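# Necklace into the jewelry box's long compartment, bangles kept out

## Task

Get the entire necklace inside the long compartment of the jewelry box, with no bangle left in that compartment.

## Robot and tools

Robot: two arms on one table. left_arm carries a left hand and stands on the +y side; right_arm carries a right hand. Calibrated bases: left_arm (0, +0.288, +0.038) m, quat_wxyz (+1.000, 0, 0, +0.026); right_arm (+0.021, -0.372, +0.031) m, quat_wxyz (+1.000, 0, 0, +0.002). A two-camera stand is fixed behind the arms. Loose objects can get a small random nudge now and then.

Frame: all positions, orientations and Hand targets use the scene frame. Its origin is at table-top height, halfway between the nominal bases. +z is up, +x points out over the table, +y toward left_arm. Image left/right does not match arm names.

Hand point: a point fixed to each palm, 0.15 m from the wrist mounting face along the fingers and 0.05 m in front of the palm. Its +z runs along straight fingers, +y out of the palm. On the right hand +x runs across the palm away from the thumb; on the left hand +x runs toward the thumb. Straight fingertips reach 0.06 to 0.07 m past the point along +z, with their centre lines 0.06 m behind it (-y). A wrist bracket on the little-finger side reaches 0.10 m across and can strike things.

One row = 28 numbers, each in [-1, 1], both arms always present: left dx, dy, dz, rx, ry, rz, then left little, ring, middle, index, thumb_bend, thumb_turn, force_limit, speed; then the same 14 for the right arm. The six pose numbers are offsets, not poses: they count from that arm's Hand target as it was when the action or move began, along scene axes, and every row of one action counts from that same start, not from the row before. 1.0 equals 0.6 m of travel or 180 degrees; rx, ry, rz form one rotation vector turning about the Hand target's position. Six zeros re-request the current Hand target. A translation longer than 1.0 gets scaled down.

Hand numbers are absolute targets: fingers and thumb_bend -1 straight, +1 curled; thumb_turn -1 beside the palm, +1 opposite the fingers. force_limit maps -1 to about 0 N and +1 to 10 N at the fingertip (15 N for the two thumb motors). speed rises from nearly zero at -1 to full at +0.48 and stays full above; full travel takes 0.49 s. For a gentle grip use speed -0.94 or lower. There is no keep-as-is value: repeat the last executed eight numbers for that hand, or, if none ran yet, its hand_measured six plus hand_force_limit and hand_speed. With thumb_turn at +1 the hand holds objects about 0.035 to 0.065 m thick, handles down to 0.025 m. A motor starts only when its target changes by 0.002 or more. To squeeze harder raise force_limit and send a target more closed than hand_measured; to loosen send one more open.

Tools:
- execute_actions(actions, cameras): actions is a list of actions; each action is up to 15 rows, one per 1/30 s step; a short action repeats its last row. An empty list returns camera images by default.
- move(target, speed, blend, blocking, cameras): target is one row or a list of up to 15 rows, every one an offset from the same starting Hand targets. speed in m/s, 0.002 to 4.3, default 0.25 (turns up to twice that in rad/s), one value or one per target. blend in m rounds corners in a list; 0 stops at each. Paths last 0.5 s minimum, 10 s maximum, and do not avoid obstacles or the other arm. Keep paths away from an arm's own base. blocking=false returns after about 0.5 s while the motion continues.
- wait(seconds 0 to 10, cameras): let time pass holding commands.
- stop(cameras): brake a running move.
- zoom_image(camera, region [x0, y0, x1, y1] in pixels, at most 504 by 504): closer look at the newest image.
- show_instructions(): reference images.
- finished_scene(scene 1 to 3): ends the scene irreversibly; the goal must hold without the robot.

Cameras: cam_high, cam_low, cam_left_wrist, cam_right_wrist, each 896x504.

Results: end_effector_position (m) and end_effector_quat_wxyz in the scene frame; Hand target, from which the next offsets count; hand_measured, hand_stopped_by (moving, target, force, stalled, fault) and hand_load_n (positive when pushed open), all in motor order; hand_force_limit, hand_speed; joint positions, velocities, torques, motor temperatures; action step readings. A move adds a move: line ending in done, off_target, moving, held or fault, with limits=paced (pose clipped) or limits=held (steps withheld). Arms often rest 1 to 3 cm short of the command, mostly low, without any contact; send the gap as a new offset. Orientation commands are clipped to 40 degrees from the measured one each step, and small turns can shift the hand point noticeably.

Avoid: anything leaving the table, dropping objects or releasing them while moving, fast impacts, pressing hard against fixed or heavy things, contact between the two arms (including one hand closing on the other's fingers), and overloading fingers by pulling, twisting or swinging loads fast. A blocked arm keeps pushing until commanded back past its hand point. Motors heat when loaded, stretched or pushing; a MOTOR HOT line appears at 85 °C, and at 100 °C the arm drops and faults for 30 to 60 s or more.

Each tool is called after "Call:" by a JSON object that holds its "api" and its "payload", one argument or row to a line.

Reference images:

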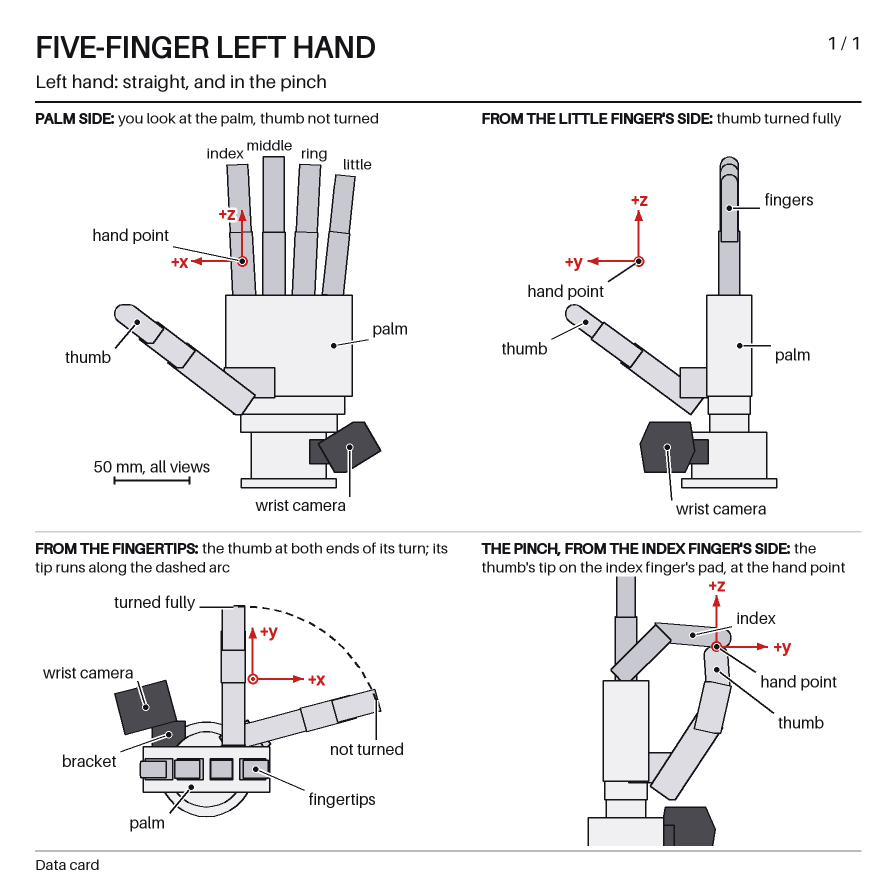

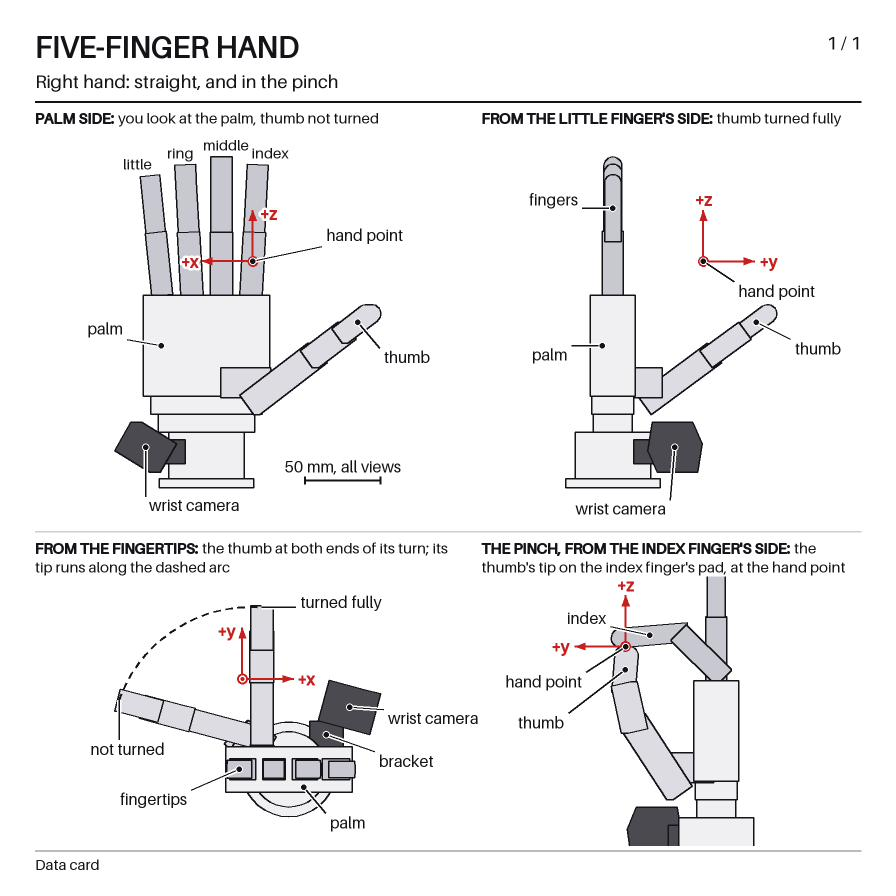

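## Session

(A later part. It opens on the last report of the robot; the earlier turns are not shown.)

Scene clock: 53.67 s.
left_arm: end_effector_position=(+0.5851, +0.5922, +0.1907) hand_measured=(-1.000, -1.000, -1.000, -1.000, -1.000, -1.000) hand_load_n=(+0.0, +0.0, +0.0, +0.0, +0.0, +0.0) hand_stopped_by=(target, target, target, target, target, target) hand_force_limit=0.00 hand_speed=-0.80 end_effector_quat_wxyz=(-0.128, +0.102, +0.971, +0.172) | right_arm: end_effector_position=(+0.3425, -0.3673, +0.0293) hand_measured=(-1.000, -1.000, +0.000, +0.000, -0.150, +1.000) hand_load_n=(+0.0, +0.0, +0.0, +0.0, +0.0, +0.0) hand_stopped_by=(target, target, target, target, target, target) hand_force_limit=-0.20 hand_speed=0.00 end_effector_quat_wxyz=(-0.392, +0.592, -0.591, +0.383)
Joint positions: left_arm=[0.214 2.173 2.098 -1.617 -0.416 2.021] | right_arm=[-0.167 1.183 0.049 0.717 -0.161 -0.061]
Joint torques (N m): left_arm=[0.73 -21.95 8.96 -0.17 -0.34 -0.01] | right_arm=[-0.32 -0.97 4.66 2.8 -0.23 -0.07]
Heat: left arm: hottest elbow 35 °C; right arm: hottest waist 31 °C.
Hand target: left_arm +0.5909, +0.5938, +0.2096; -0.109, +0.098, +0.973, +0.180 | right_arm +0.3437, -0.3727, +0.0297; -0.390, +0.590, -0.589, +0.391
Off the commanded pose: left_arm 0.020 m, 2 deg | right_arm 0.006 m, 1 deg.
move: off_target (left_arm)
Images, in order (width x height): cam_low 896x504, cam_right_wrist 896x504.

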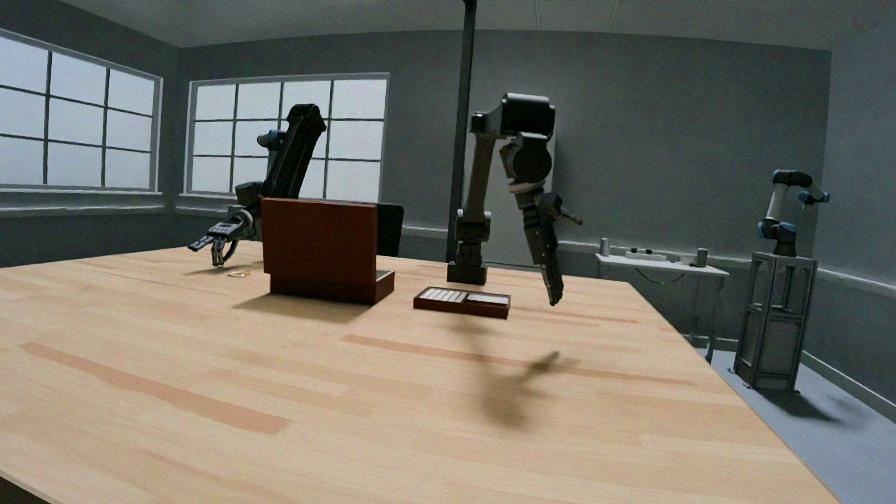

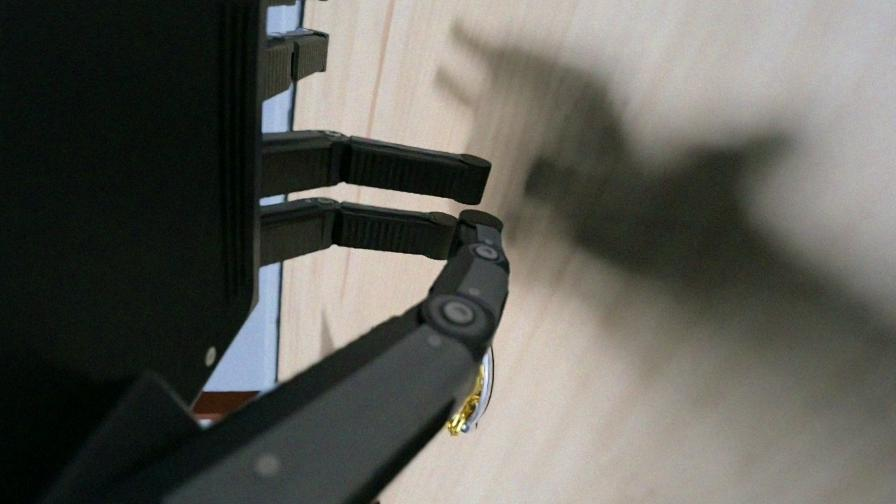

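Now descend to contact here.

Call:
{"api": "move", "payload": {
  "target": [
    [0,0,0,0,0,0,-1,-1,-1,-1,-1,-1,0,-0.8,0.0,0.0,-0.033,0,0,0,-1,-1,0.0,0.0,-0.15,1,-0.2,0]
  ],
  "cameras": ["cam_right_wrist","cam_low"],
  "speed": 0.06
}}

Call:
{"api": "zoom_image", "payload": {
  "camera": "cam_low",
  "region": [150, 210, 290, 290]
}}

Call:
{"api": "move", "payload": {
  "target": [
    [0,0,0,0,0,0,-1,-1,-1,-1,-1,-1,0,-0.8,0.0,0.0,-0.013,0,0,0,-1,-1,0.0,0.0,-0.15,1,-0.2,0]
  ],
  "cameras": ["cam_right_wrist","cam_low"],
  "speed": 0.06
}}

Call:
{"api": "zoom_image", "payload": {
  "camera": "cam_low",
  "region": [150, 210, 290, 290]
}}

Scene clock: 55.47 s.
left_arm: end_effector_position=(+0.5851, +0.5922, +0.1907) hand_measured=(-1.000, -1.000, -1.000, -1.000, -1.000, -1.000) hand_load_n=(+0.0, +0.0, +0.0, +0.0, +0.0, +0.0) hand_stopped_by=(target, target, target, target, target, target) hand_force_limit=0.00 hand_speed=-0.80 end_effector_quat_wxyz=(-0.128, +0.102, +0.971, +0.172) | right_arm: end_effector_position=(+0.3452, -0.3676, +0.0119) hand_measured=(-1.000, -1.000, +0.000, +0.000, -0.150, +1.000) hand_load_n=(+0.0, +0.0, +0.0, +0.0, +0.0, +0.0) hand_stopped_by=(target, target, target, target, target, target) hand_force_limit=-0.20 hand_speed=0.00 end_effector_quat_wxyz=(-0.394, +0.591, -0.589, +0.386)
Joint positions: left_arm=[0.214 2.173 2.098 -1.617 -0.416 2.021] | right_arm=[-0.167 1.406 0.039 0.959 -0.162 -0.061]
Joint torques (N m): left_arm=[0.5 -21.83 8.98 -0.14 -0.34 0] | right_arm=[-0.21 -1.73 2.91 2.61 -0.2 -0.06]
Heat: left arm: hottest elbow 35 °C; right arm: hottest waist 31 °C.
Hand target: left_arm +0.5909, +0.5938, +0.2096; -0.109, +0.098, +0.973, +0.180 | right_arm +0.3437, -0.3727, +0.0099; -0.390, +0.590, -0.589, +0.391
Off the commanded pose: left_arm 0.020 m, 2 deg | right_arm 0.006 m, 1 deg.
move: off_target (left_arm)
Images, in order (width x height): cam_low 896x504, cam_right_wrist 896x504.

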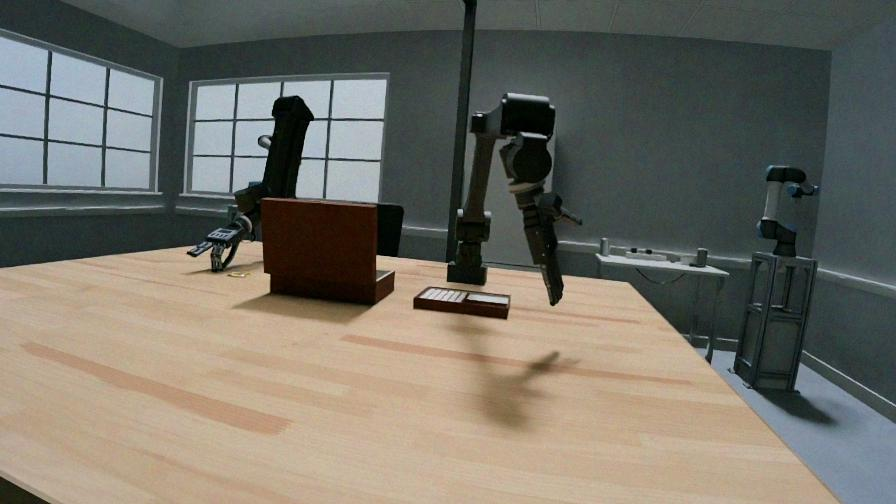

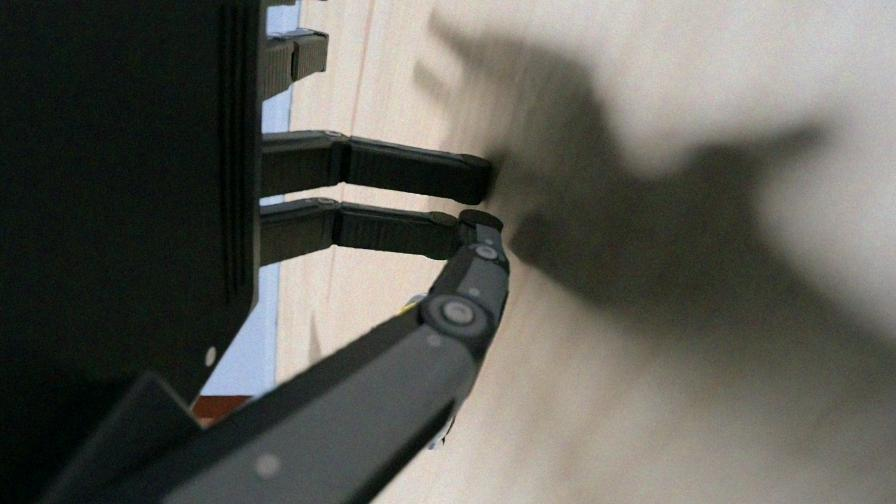

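Scaled by 3.600 from the camera's 896x504 image, which has a finer 1280x720 frame.

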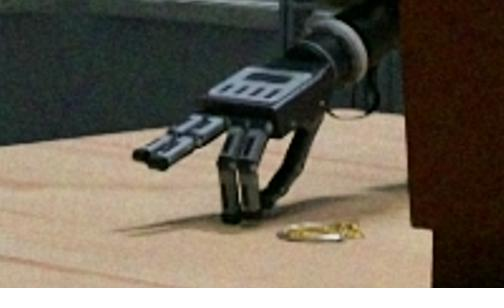

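Scene clock: 56.50 s.
left_arm: end_effector_position=(+0.5851, +0.5922, +0.1907) hand_measured=(-1.000, -1.000, -1.000, -1.000, -1.000, -1.000) hand_load_n=(+0.0, +0.0, +0.0, +0.0, +0.0, +0.0) hand_stopped_by=(target, target, target, target, target, target) hand_force_limit=0.00 hand_speed=-0.80 end_effector_quat_wxyz=(-0.128, +0.102, +0.971, +0.172) | right_arm: end_effector_position=(+0.3499, -0.3681, +0.0109) hand_measured=(-1.000, -1.000, +0.000, +0.000, -0.150, +1.000) hand_load_n=(+0.0, +0.0, -3.0, +0.0, +0.0, +0.0) hand_stopped_by=(target, target, target, target, target, target) hand_force_limit=-0.20 hand_speed=0.00 end_effector_quat_wxyz=(-0.401, +0.587, -0.582, +0.395)
Joint positions: left_arm=[0.214 2.173 2.098 -1.617 -0.416 2.021] | right_arm=[-0.167 1.489 0.039 1.069 -0.164 -0.061]
Joint torques (N m): left_arm=[0.56 -21.83 8.99 -0.18 -0.36 0] | right_arm=[-0.26 -1.55 2.19 2 -0.12 -0.06]
Heat: left arm: hottest elbow 35 °C; right arm: hottest waist 31 °C.
Hand target: left_arm +0.5909, +0.5938, +0.2096; -0.109, +0.098, +0.973, +0.180 | right_arm +0.3437, -0.3727, +0.0021; -0.390, +0.590, -0.589, +0.391
Off the commanded pose: left_arm 0.020 m, 2 deg | right_arm 0.012 m, 2 deg.
move: off_target (left_arm, right_arm)
Images, in order (width x height): cam_low 896x504, cam_right_wrist 896x504.

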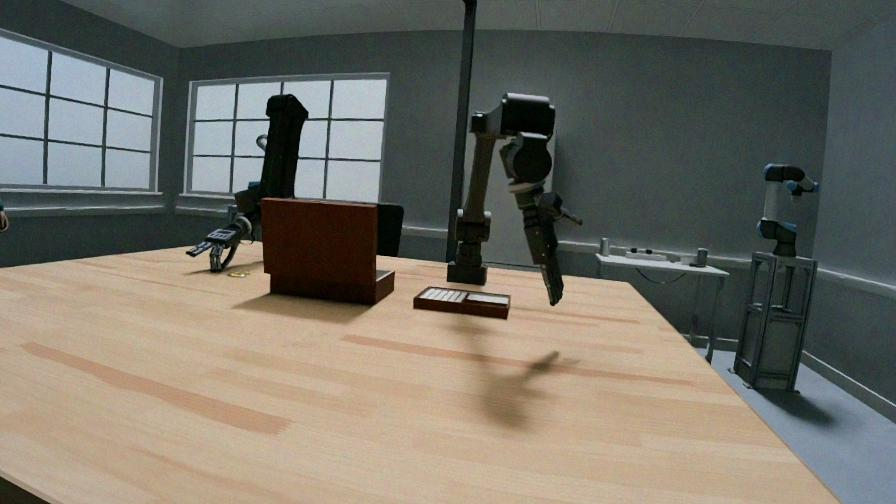

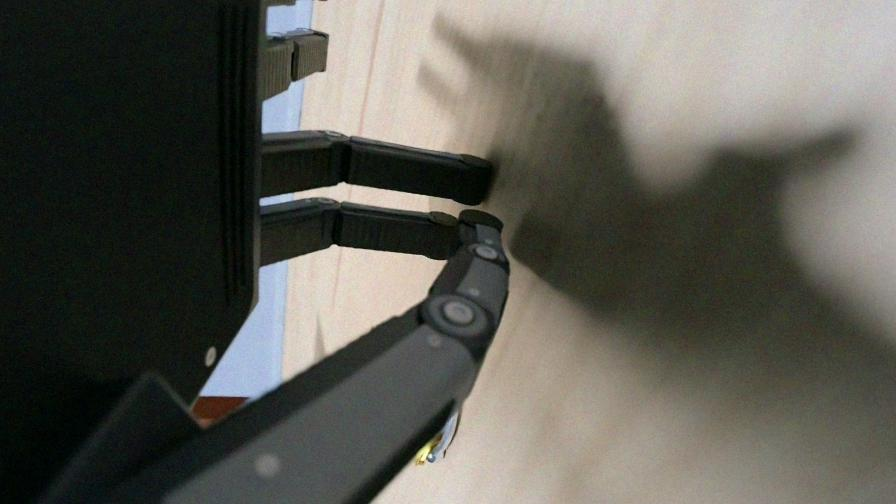

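Scaled by 3.600 from the camera's 896x504 image, which has a finer 1280x720 frame.

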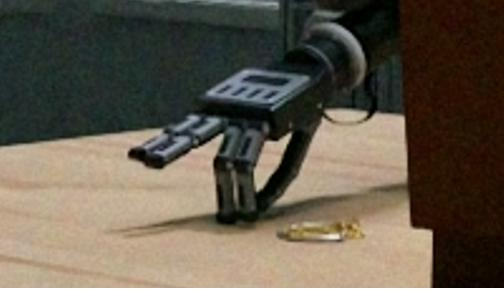

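Call:
{"api": "move", "payload": {
  "target": [
    [0,0,0,0,0,0,-1,-1,-1,-1,-1,-1,0,-0.8,0.0,0.0,0.10,0,0,0,-1,-1,-0.15,-0.15,-0.15,1,-0.2,0]
  ],
  "cameras": ["cam_right_wrist","cam_high"],
  "speed": 0.15
}}

Call:
{"api": "zoom_image", "payload": {
  "camera": "cam_high",
  "region": [345, 200, 415, 260]
}}

Call:
{"api": "zoom_image", "payload": {
  "camera": "cam_right_wrist",
  "region": [380, 200, 600, 460]
}}

Scene clock: 59.47 s.
left_arm: end_effector_position=(+0.5851, +0.5922, +0.1907) hand_measured=(-1.000, -1.000, -1.000, -1.000, -1.000, -1.000) hand_load_n=(+0.0, +0.0, +0.0, +0.0, +0.0, +0.5) hand_stopped_by=(target, target, target, target, target, target) hand_force_limit=0.00 hand_speed=-0.80 end_effector_quat_wxyz=(-0.128, +0.102, +0.971, +0.172) | right_arm: end_effector_position=(+0.3242, -0.3666, +0.0425) hand_measured=(-1.000, -1.000, -0.150, -0.150, -0.150, +1.000) hand_load_n=(+0.0, +0.0, +0.0, +0.0, +0.0, +0.0) hand_stopped_by=(target, target, target, target, target, target) hand_force_limit=-0.20 hand_speed=0.00 end_effector_quat_wxyz=(-0.384, +0.595, -0.600, +0.373)
Joint positions: left_arm=[0.214 2.173 2.098 -1.617 -0.416 2.021] | right_arm=[-0.179 0.904 0.042 0.413 -0.168 -0.061]
Joint torques (N m): left_arm=[0.67 -21.77 9.06 -0.13 -0.33 0] | right_arm=[0.5 -1.2 9.72 1.26 0.01 -0.07]
Motor temperatures (°C): left_arm=[25 28 36 21 25 24] | right_arm=[31 31 30 23 20 20]
Heat: left arm: hottest elbow 36 °C; right arm: hottest waist 31 °C.
Hand target: left_arm +0.5909, +0.5938, +0.2096; -0.109, +0.098, +0.973, +0.180 | right_arm +0.3436, -0.3727, +0.0620; -0.390, +0.590, -0.590, +0.390
Off the commanded pose: left_arm 0.020 m, 2 deg | right_arm 0.028 m, 3 deg.
move: off_target (left_arm, right_arm)
Images, in order (width x height): cam_high 896x504, cam_right_wrist 896x504.

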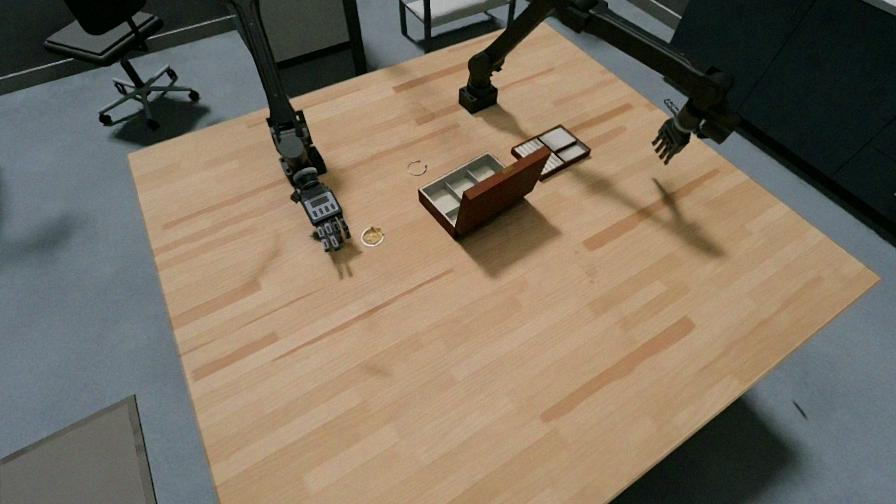

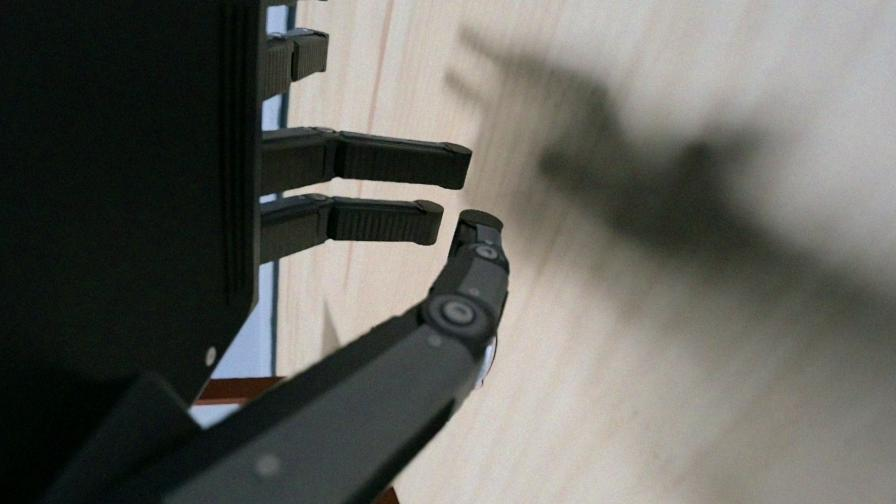

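Scaled by 7.200 from the camera's 896x504 image, which has a finer 1280x720 frame.

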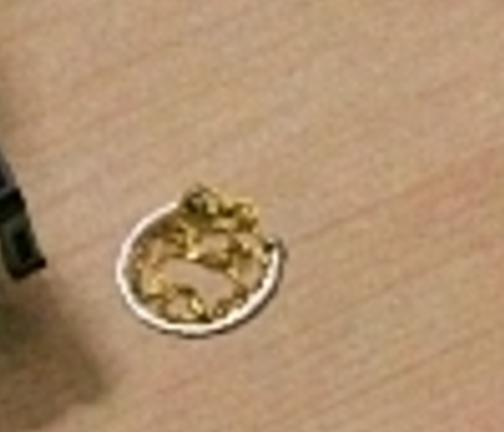

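Scaled by 1.938 from the camera's 896x504 image, which has a finer 1280x720 frame.

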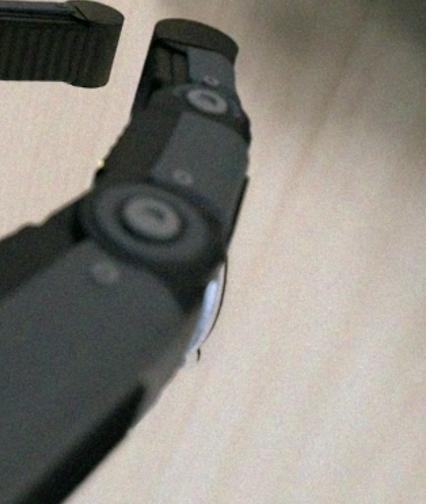

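Call:
{"api": "zoom_image", "payload": {
  "camera": "cam_high",
  "region": [295, 190, 365, 260]
}}

Scaled by 7.200 from the camera's 896x504 image, which has a finer 1280x720 frame.

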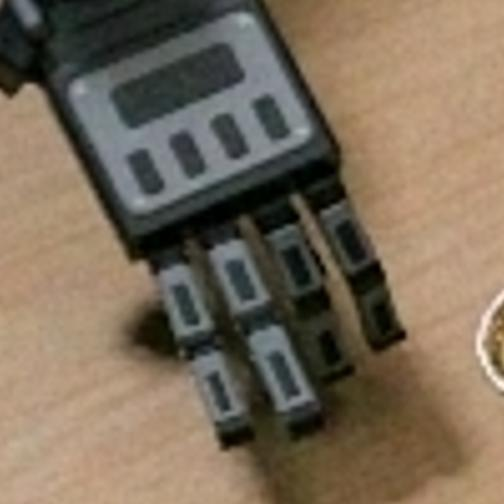

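Call:
{"api": "move", "payload": {
  "target": [
    [0,0,0,0,0,0,-1,-1,-1,-1,-1,-1,0,-0.8,0.007,0.138,-0.03,0,0,0,-1,-1,-0.05,-0.05,-0.15,1,-0.2,0],
    [0,0,0,0,0,0,-1,-1,-1,-1,-1,-1,0,-0.8,0.007,0.138,-0.05,0,0,0,-1,-1,-0.05,-0.05,-0.15,1,-0.2,0]
  ],
  "cameras": ["cam_right_wrist","cam_high"],
  "speed": 0.1
}}

Call:
{"api": "zoom_image", "payload": {
  "camera": "cam_high",
  "region": [345, 200, 415, 260]
}}

Call:
{"api": "zoom_image", "payload": {
  "camera": "cam_right_wrist",
  "region": [380, 60, 600, 320]
}}

Scene clock: 65.47 s.
left_arm: end_effector_position=(+0.5851, +0.5922, +0.1907) hand_measured=(-1.000, -1.000, -1.000, -1.000, -1.000, -1.000) hand_load_n=(+0.0, +0.0, +0.0, +0.0, +0.0, -0.5) hand_stopped_by=(target, target, target, target, target, target) hand_force_limit=0.00 hand_speed=-0.80 end_effector_quat_wxyz=(-0.128, +0.102, +0.971, +0.172) | right_arm: end_effector_position=(+0.3317, -0.3000, +0.0201) hand_measured=(-1.000, -1.000, -0.050, -0.050, -0.150, +1.000) hand_load_n=(+0.0, +0.0, +0.0, +0.0, +0.0, +0.0) hand_stopped_by=(target, target, target, target, target, target) hand_force_limit=-0.20 hand_speed=0.00 end_effector_quat_wxyz=(-0.371, +0.599, -0.595, +0.387)
Joint positions: left_arm=[0.214 2.173 2.098 -1.617 -0.416 2.021] | right_arm=[0.276 1.186 0.042 0.687 0.268 0.105]
Joint torques (N m): left_arm=[0.56 -21.95 8.94 -0.16 -0.35 0] | right_arm=[1.9 -0.91 6.9 2.76 0.16 0.2]
Heat: left arm: hottest elbow 36 °C; right arm: hottest waist 31 °C.
Hand target: left_arm +0.5909, +0.5938, +0.2096; -0.109, +0.098, +0.973, +0.180 | right_arm +0.3479, -0.2899, +0.0321; -0.390, +0.590, -0.589, +0.391
Off the commanded pose: left_arm 0.020 m, 2 deg | right_arm 0.022 m, 3 deg.
move: off_target (left_arm, right_arm)
Images, in order (width x height): cam_high 896x504, cam_right_wrist 896x504.

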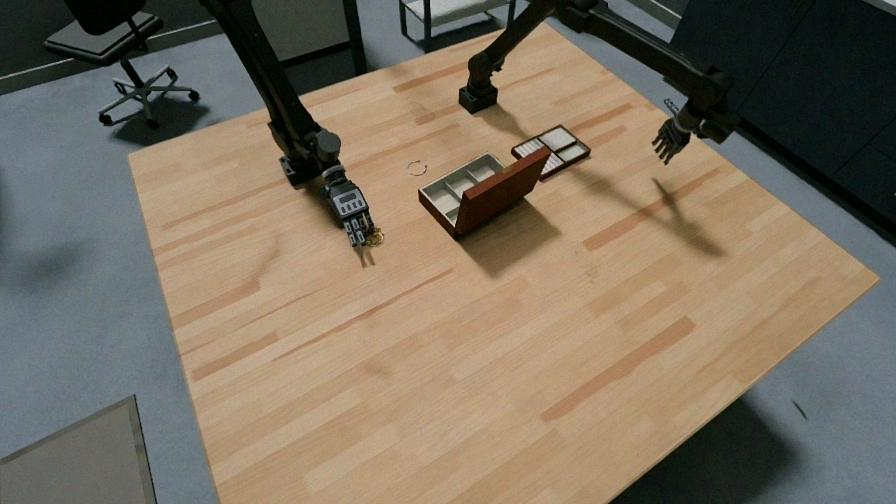

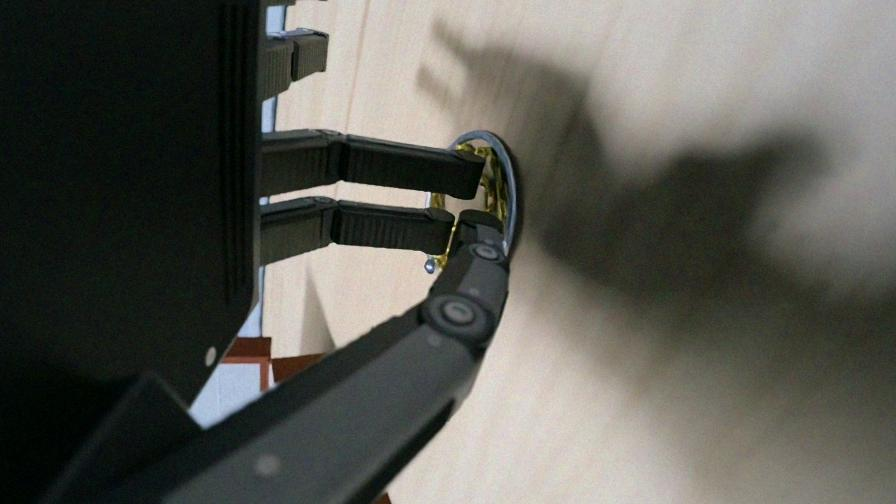

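Scaled by 7.200 from the camera's 896x504 image, which has a finer 1280x720 frame.

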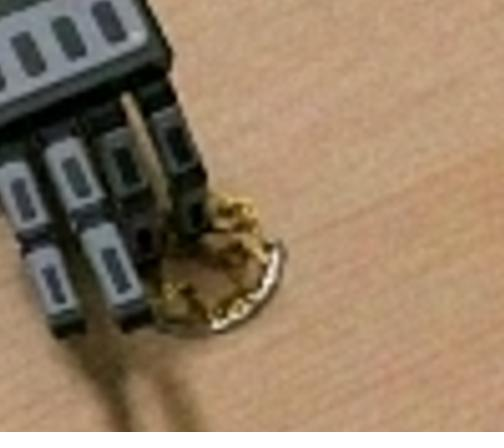

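Scaled by 1.938 from the camera's 896x504 image, which has a finer 1280x720 frame.

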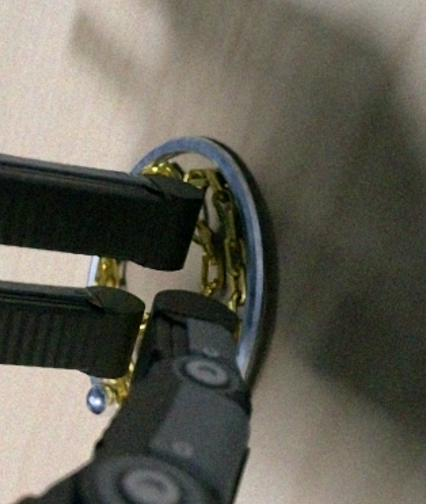

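Call:
{"api": "move", "payload": {
  "target": [
    [0,0,0,0,0,0,-1,-1,-1,-1,-1,-1,0,-0.8,0.0,0.022,0.03,0,0,0,-1,-1,-0.05,-0.05,-0.15,1,-0.2,0],
    [0,0,0,0,0,0,-1,-1,-1,-1,-1,-1,0,-0.8,0.02,0.022,0.010,0,0,0,-1,-1,-0.05,-0.05,-0.15,1,-0.2,0]
  ],
  "cameras": ["cam_right_wrist","cam_high"],
  "speed": 0.1
}}

Call:
{"api": "zoom_image", "payload": {
  "camera": "cam_high",
  "region": [345, 200, 415, 260]
}}

Call:
{"api": "zoom_image", "payload": {
  "camera": "cam_right_wrist",
  "region": [380, 60, 600, 320]
}}

Scene clock: 68.27 s.
left_arm: end_effector_position=(+0.5851, +0.5922, +0.1907) hand_measured=(-1.000, -1.000, -1.000, -1.000, -1.000, -1.000) hand_load_n=(+0.0, +0.0, +0.0, +0.0, +0.0, +0.0) hand_stopped_by=(target, target, target, target, target, target) hand_force_limit=0.00 hand_speed=-0.80 end_effector_quat_wxyz=(-0.128, +0.102, +0.971, +0.172) | right_arm: end_effector_position=(+0.3399, -0.2826, +0.0244) hand_measured=(-1.000, -1.000, -0.050, -0.050, -0.150, +1.000) hand_load_n=(+0.0, +0.0, +0.0, +0.0, +0.0, +0.0) hand_stopped_by=(target, target, target, target, target, target) hand_force_limit=-0.20 hand_speed=0.00 end_effector_quat_wxyz=(-0.373, +0.603, -0.592, +0.383)
Joint positions: left_arm=[0.214 2.173 2.098 -1.617 -0.416 2.021] | right_arm=[0.344 1.196 0.081 0.647 0.317 0.133]
Joint torques (N m): left_arm=[0.79 -21.66 8.98 -0.13 -0.35 -0.02] | right_arm=[0.38 -1.2 7.47 2.7 -0.06 0.11]
Heat: left arm: hottest elbow 36 °C; right arm: hottest waist 31 °C.
Hand target: left_arm +0.5909, +0.5938, +0.2096; -0.109, +0.098, +0.973, +0.180 | right_arm +0.3599, -0.2767, +0.0381; -0.390, +0.590, -0.590, +0.391
Off the commanded pose: left_arm 0.020 m, 2 deg | right_arm 0.025 m, 3 deg.
move: off_target (left_arm, right_arm)
Images, in order (width x height): cam_high 896x504, cam_right_wrist 896x504.

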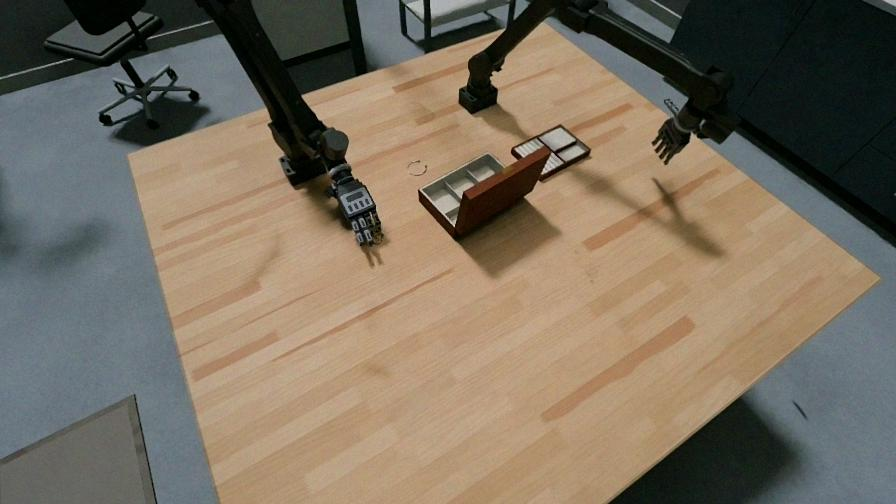

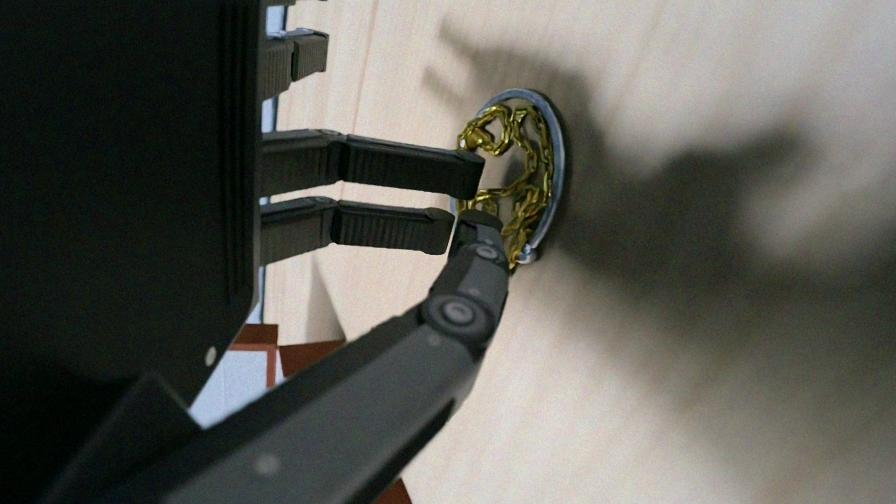

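Scaled by 7.200 from the camera's 896x504 image, which has a finer 1280x720 frame.

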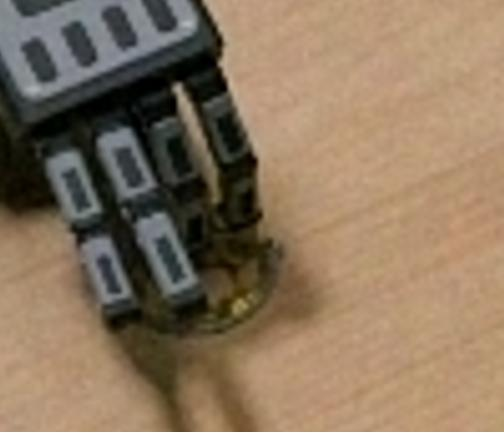

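Scaled by 1.938 from the camera's 896x504 image, which has a finer 1280x720 frame.

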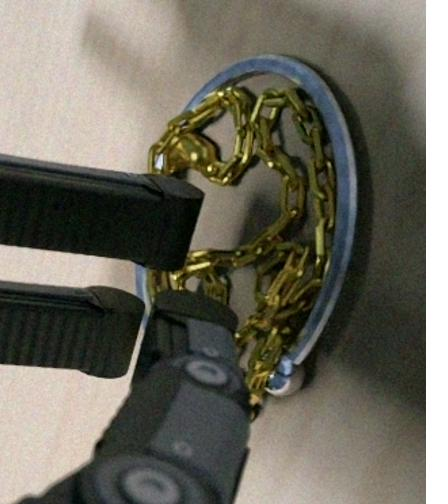

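Call:
{"api": "move", "payload": {
  "target": [
    [0,0,0,0,0,0,-1,-1,-1,-1,-1,-1,0,-0.8,-0.02,-0.007,-0.045,0,0,0,-1,-1,-0.05,-0.05,-0.15,1,-0.2,0]
  ],
  "cameras": ["cam_right_wrist","cam_high"],
  "speed": 0.06
}}

Call:
{"api": "zoom_image", "payload": {
  "camera": "cam_high",
  "region": [345, 200, 415, 260]
}}

Call:
{"api": "zoom_image", "payload": {
  "camera": "cam_right_wrist",
  "region": [380, 60, 600, 320]
}}

Scene clock: 73.47 s.
left_arm: end_effector_position=(+0.5851, +0.5922, +0.1907) hand_measured=(-1.000, -1.000, -1.000, -1.000, -1.000, -1.000) hand_load_n=(+0.0, +0.0, +0.0, +0.0, +0.0, +0.0) hand_stopped_by=(target, target, target, target, target, target) hand_force_limit=0.00 hand_speed=-0.80 end_effector_quat_wxyz=(-0.128, +0.102, +0.971, +0.172) | right_arm: end_effector_position=(+0.3496, -0.2791, +0.0141) hand_measured=(-1.000, -1.000, -0.050, -0.050, -0.150, +1.000) hand_load_n=(+0.0, +0.0, +0.0, +0.0, +0.0, +0.0) hand_stopped_by=(target, target, target, target, target, target) hand_force_limit=-0.20 hand_speed=0.00 end_effector_quat_wxyz=(-0.391, +0.591, -0.586, +0.392)
Joint positions: left_arm=[0.214 2.173 2.098 -1.617 -0.416 2.021] | right_arm=[0.344 1.408 0.073 0.915 0.317 0.133]
Joint torques (N m): left_arm=[0.56 -21.66 8.98 -0.12 -0.37 -0.02] | right_arm=[0.44 -1.9 3.03 2.45 -0.05 0.11]
Heat: left arm: hottest elbow 36 °C; right arm: hottest waist 31 °C.
Hand target: left_arm +0.5909, +0.5938, +0.2096; -0.109, +0.098, +0.973, +0.180 | right_arm +0.3479, -0.2809, +0.0112; -0.390, +0.590, -0.589, +0.391
Off the commanded pose: left_arm 0.020 m, 2 deg | right_arm 0.004 m, 0 deg.
move: off_target (left_arm)
Images, in order (width x height): cam_high 896x504, cam_right_wrist 896x504.

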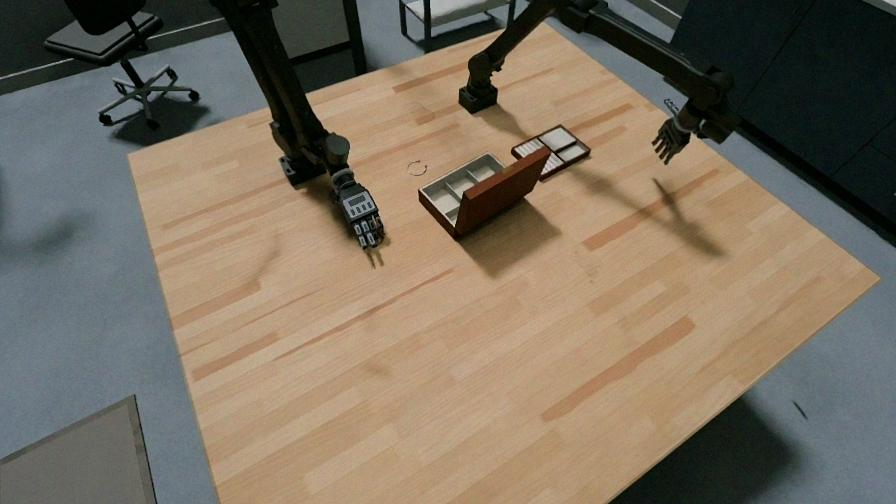

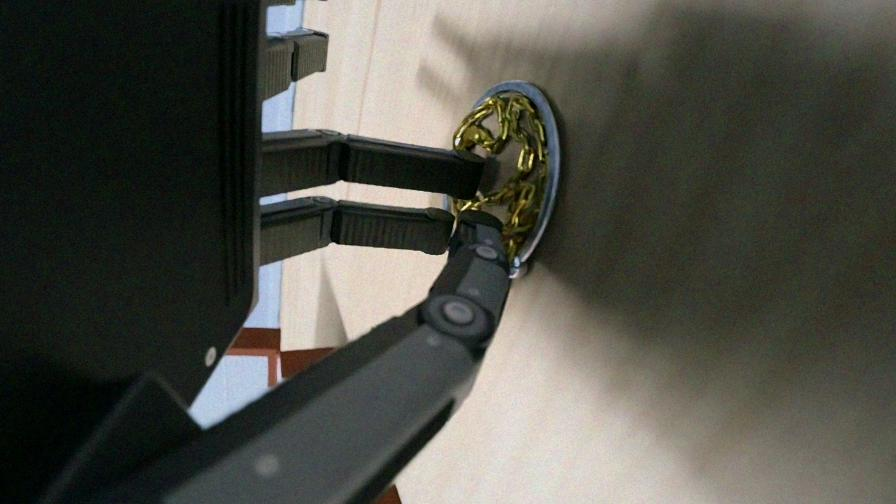

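Scaled by 7.200 from the camera's 896x504 image, which has a finer 1280x720 frame.

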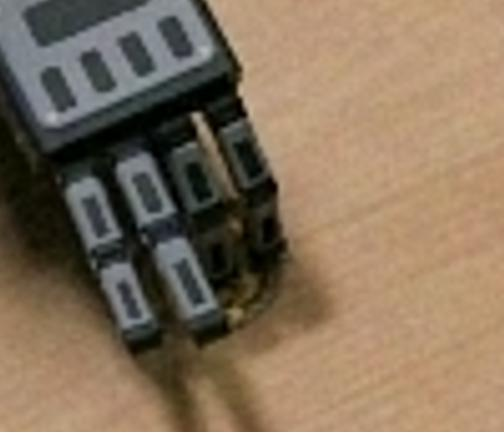

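Scaled by 1.938 from the camera's 896x504 image, which has a finer 1280x720 frame.

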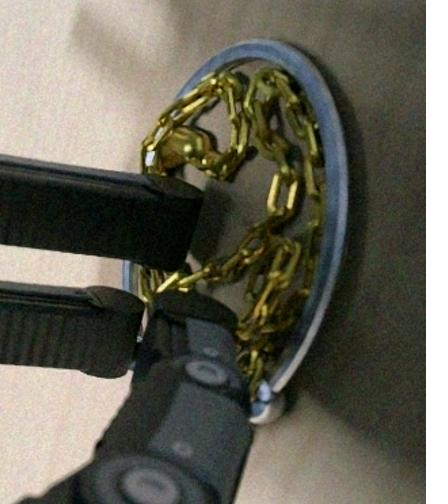

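Call:
{"api": "execute_actions", "payload": {
  "actions": [
    [[0,0,0,0,0,0,-1,-1,-1,-1,-1,-1,0,-0.8,0,0,-0.012,0,0,0,-1,-1,0.12,0.12,-0.15,1,-0.2,-0.7]],
    [[0,0,0,0,0,0,-1,-1,-1,-1,-1,-1,0,-0.8,0,0,-0.006,0,0,0,-1,-1,0.6,0.6,-0.15,1,-0.2,-0.7]],
    [[0,0,0,0,0,0,-1,-1,-1,-1,-1,-1,0,-0.8,0,0,-0.004,0,0,0,-1,-1,0.6,0.6,-0.15,1,-0.2,-0.7]]
  ],
  "cameras": ["cam_right_wrist","cam_low"]
}}

Scene clock: 77.63 s.
left_arm: end_effector_position=(+0.5851, +0.5922, +0.1907) hand_measured=(-1.000, -1.000, -1.000, -1.000, -1.000, -1.000) hand_load_n=(+0.0, +0.0, +0.0, +0.0, +0.0, +0.0) hand_stopped_by=(target, target, target, target, target, target) hand_force_limit=0.00 hand_speed=-0.80 end_effector_quat_wxyz=(-0.128, +0.102, +0.971, +0.172) | right_arm: end_effector_position=(+0.3559, -0.2765, +0.0109) hand_measured=(-1.000, -1.000, +0.254, +0.282, -0.150, +1.000) hand_load_n=(+0.0, +0.0, +8.5, +5.5, +1.5, -2.5) hand_stopped_by=(target, target, force, force, target, target) hand_force_limit=-0.20 hand_speed=-0.70 end_effector_quat_wxyz=(-0.406, +0.580, -0.584, +0.397)
Joint positions: left_arm=[0.214 2.173 2.098 -1.617 -0.416 2.021] | right_arm=[0.344 1.531 0.073 1.077 0.317 0.139]
Joint torques (N m): left_arm=[0.62 -22.07 9.02 -0.13 -0.33 0.01] | right_arm=[0.44 -1.61 1.98 1.61 -0.06 0.05]
Heat: left arm: hottest elbow 36 °C; right arm: hottest waist 31 °C.
Hand target: left_arm +0.5909, +0.5938, +0.2096; -0.109, +0.098, +0.973, +0.180 | right_arm +0.3479, -0.2809, -0.0021; -0.390, +0.590, -0.590, +0.391
Off the commanded pose: left_arm 0.020 m, 2 deg | right_arm 0.016 m, 2 deg.
Step readings (end_effector_position of left_arm | right_arm):
0: (+0.5851, +0.5922, +0.1907) | (+0.3496, -0.2791, +0.0141)
1: (+0.5851, +0.5922, +0.1907) | (+0.3497, -0.2791, +0.0141)
2: (+0.5851, +0.5922, +0.1907) | (+0.3497, -0.2790, +0.0140)
4: (+0.5851, +0.5922, +0.1907) | (+0.3507, -0.2787, +0.0136)
8: (+0.5851, +0.5922, +0.1907) | (+0.3526, -0.2779, +0.0133)
15: (+0.5851, +0.5922, +0.1907) | (+0.3536, -0.2776, +0.0132)
16: (+0.5851, +0.5922, +0.1907) | (+0.3536, -0.2775, +0.0132)
17: (+0.5851, +0.5922, +0.1907) | (+0.3537, -0.2775, +0.0132)
19: (+0.5851, +0.5922, +0.1907) | (+0.3540, -0.2774, +0.0126)
23: (+0.5851, +0.5922, +0.1907) | (+0.3543, -0.2772, +0.0113)
30: (+0.5851, +0.5922, +0.1907) | (+0.3547, -0.2771, +0.0111)
31: (+0.5851, +0.5922, +0.1907) | (+0.3547, -0.2771, +0.0111)
32: (+0.5851, +0.5922, +0.1907) | (+0.3548, -0.2770, +0.0112)
34: (+0.5851, +0.5922, +0.1907) | (+0.3551, -0.2769, +0.0110)
38: (+0.5851, +0.5922, +0.1907) | (+0.3557, -0.2766, +0.0109)
45: (+0.5851, +0.5922, +0.1907) | (+0.3559, -0.2765, +0.0110)
Images, in order (width x height): cam_low 896x504, cam_right_wrist 896x504.

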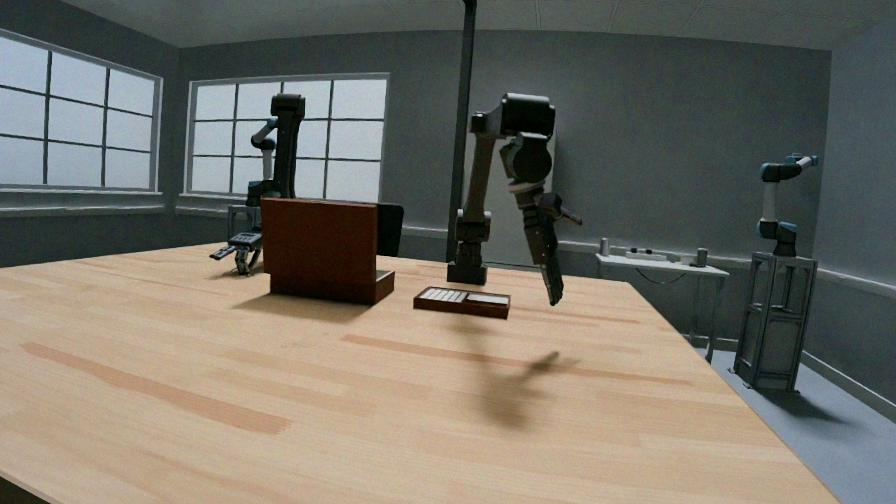

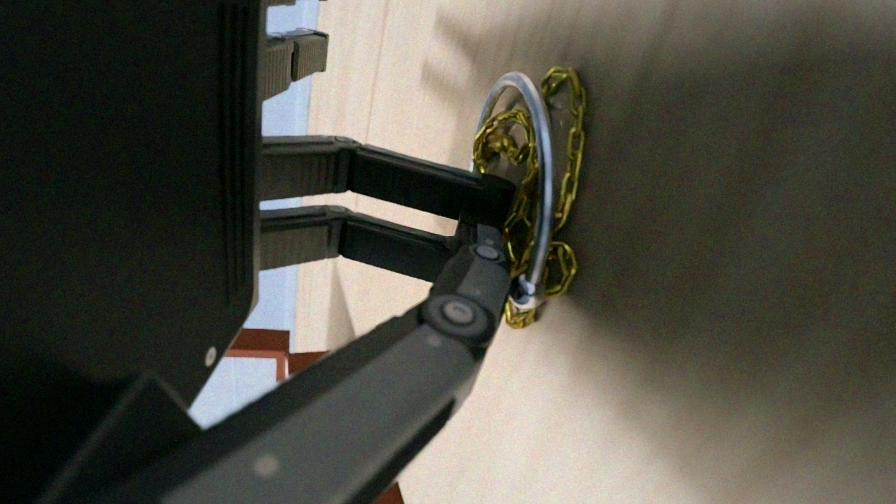

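Call:
{"api": "zoom_image", "payload": {
  "camera": "cam_right_wrist",
  "region": [400, 40, 640, 340]
}}

Scaled by 1.680 from the camera's 896x504 image, which has a finer 1280x720 frame.

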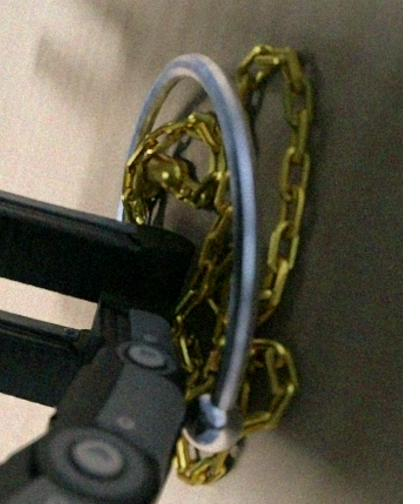

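Call:
{"api": "move", "payload": {
  "target": [0,0,0,0,0,0,-1,-1,-1,-1,-1,-1,0,-0.8,0,0,0.1,0,0,0,-1,-1,0.6,0.6,-0.15,1,-0.2,-0.7],
  "speed": 0.06,
  "cameras": ["cam_right_wrist","cam_low"]
}}

Scene clock: 80.20 s.
left_arm: end_effector_position=(+0.5851, +0.5922, +0.1907) hand_measured=(-1.000, -1.000, -1.000, -1.000, -1.000, -1.000) hand_load_n=(+0.0, +0.0, +0.0, +0.0, +0.0, +0.0) hand_stopped_by=(target, target, target, target, target, target) hand_force_limit=0.00 hand_speed=-0.80 end_effector_quat_wxyz=(-0.128, +0.102, +0.971, +0.172) | right_arm: end_effector_position=(+0.3282, -0.2865, +0.0381) hand_measured=(-1.000, -1.000, +0.254, +0.282, -0.150, +1.000) hand_load_n=(+0.0, +0.0, +8.5, +6.5, +1.5, -2.5) hand_stopped_by=(target, target, force, force, target, target) hand_force_limit=-0.20 hand_speed=-0.70 end_effector_quat_wxyz=(-0.374, +0.601, -0.593, +0.382)
Joint positions: left_arm=[0.214 2.173 2.098 -1.617 -0.416 2.021] | right_arm=[0.344 1.008 0.065 0.477 0.317 0.139]
Joint torques (N m): left_arm=[0.5 -21.83 8.95 -0.08 -0.36 -0.01] | right_arm=[0.44 -1.96 9.16 1.31 -0.03 0.04]
Heat: left arm: hottest elbow 36 °C; right arm: hottest waist 31 °C.
Hand target: left_arm +0.5909, +0.5938, +0.2096; -0.109, +0.098, +0.973, +0.180 | right_arm +0.3479, -0.2809, +0.0579; -0.390, +0.590, -0.590, +0.391
Off the commanded pose: left_arm 0.020 m, 2 deg | right_arm 0.029 m, 2 deg.
move: off_target (left_arm, right_arm)
Images, in order (width x height): cam_low 896x504, cam_right_wrist 896x504.

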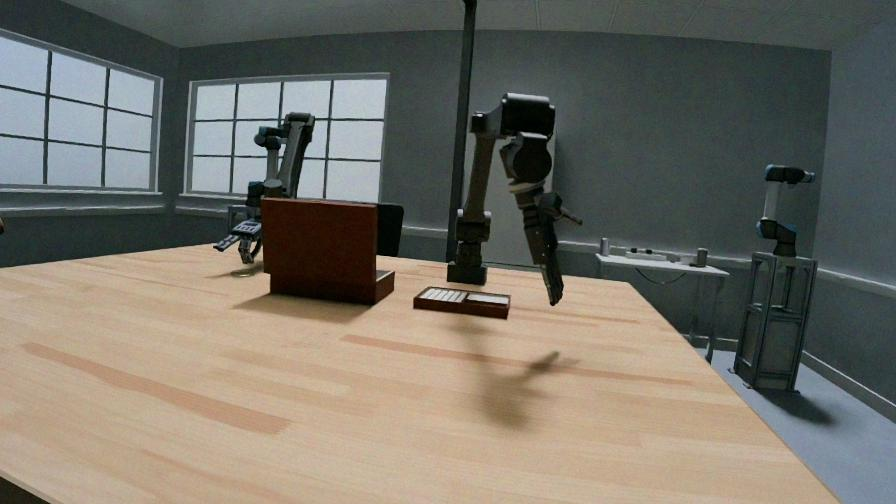

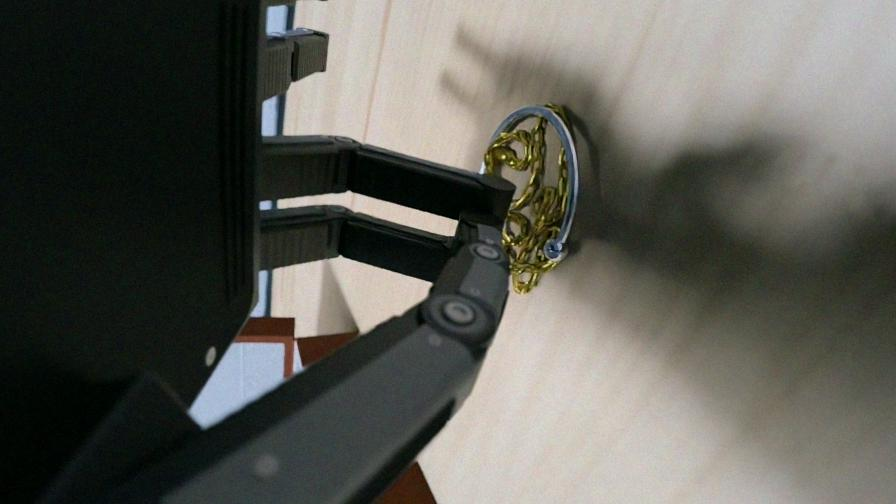

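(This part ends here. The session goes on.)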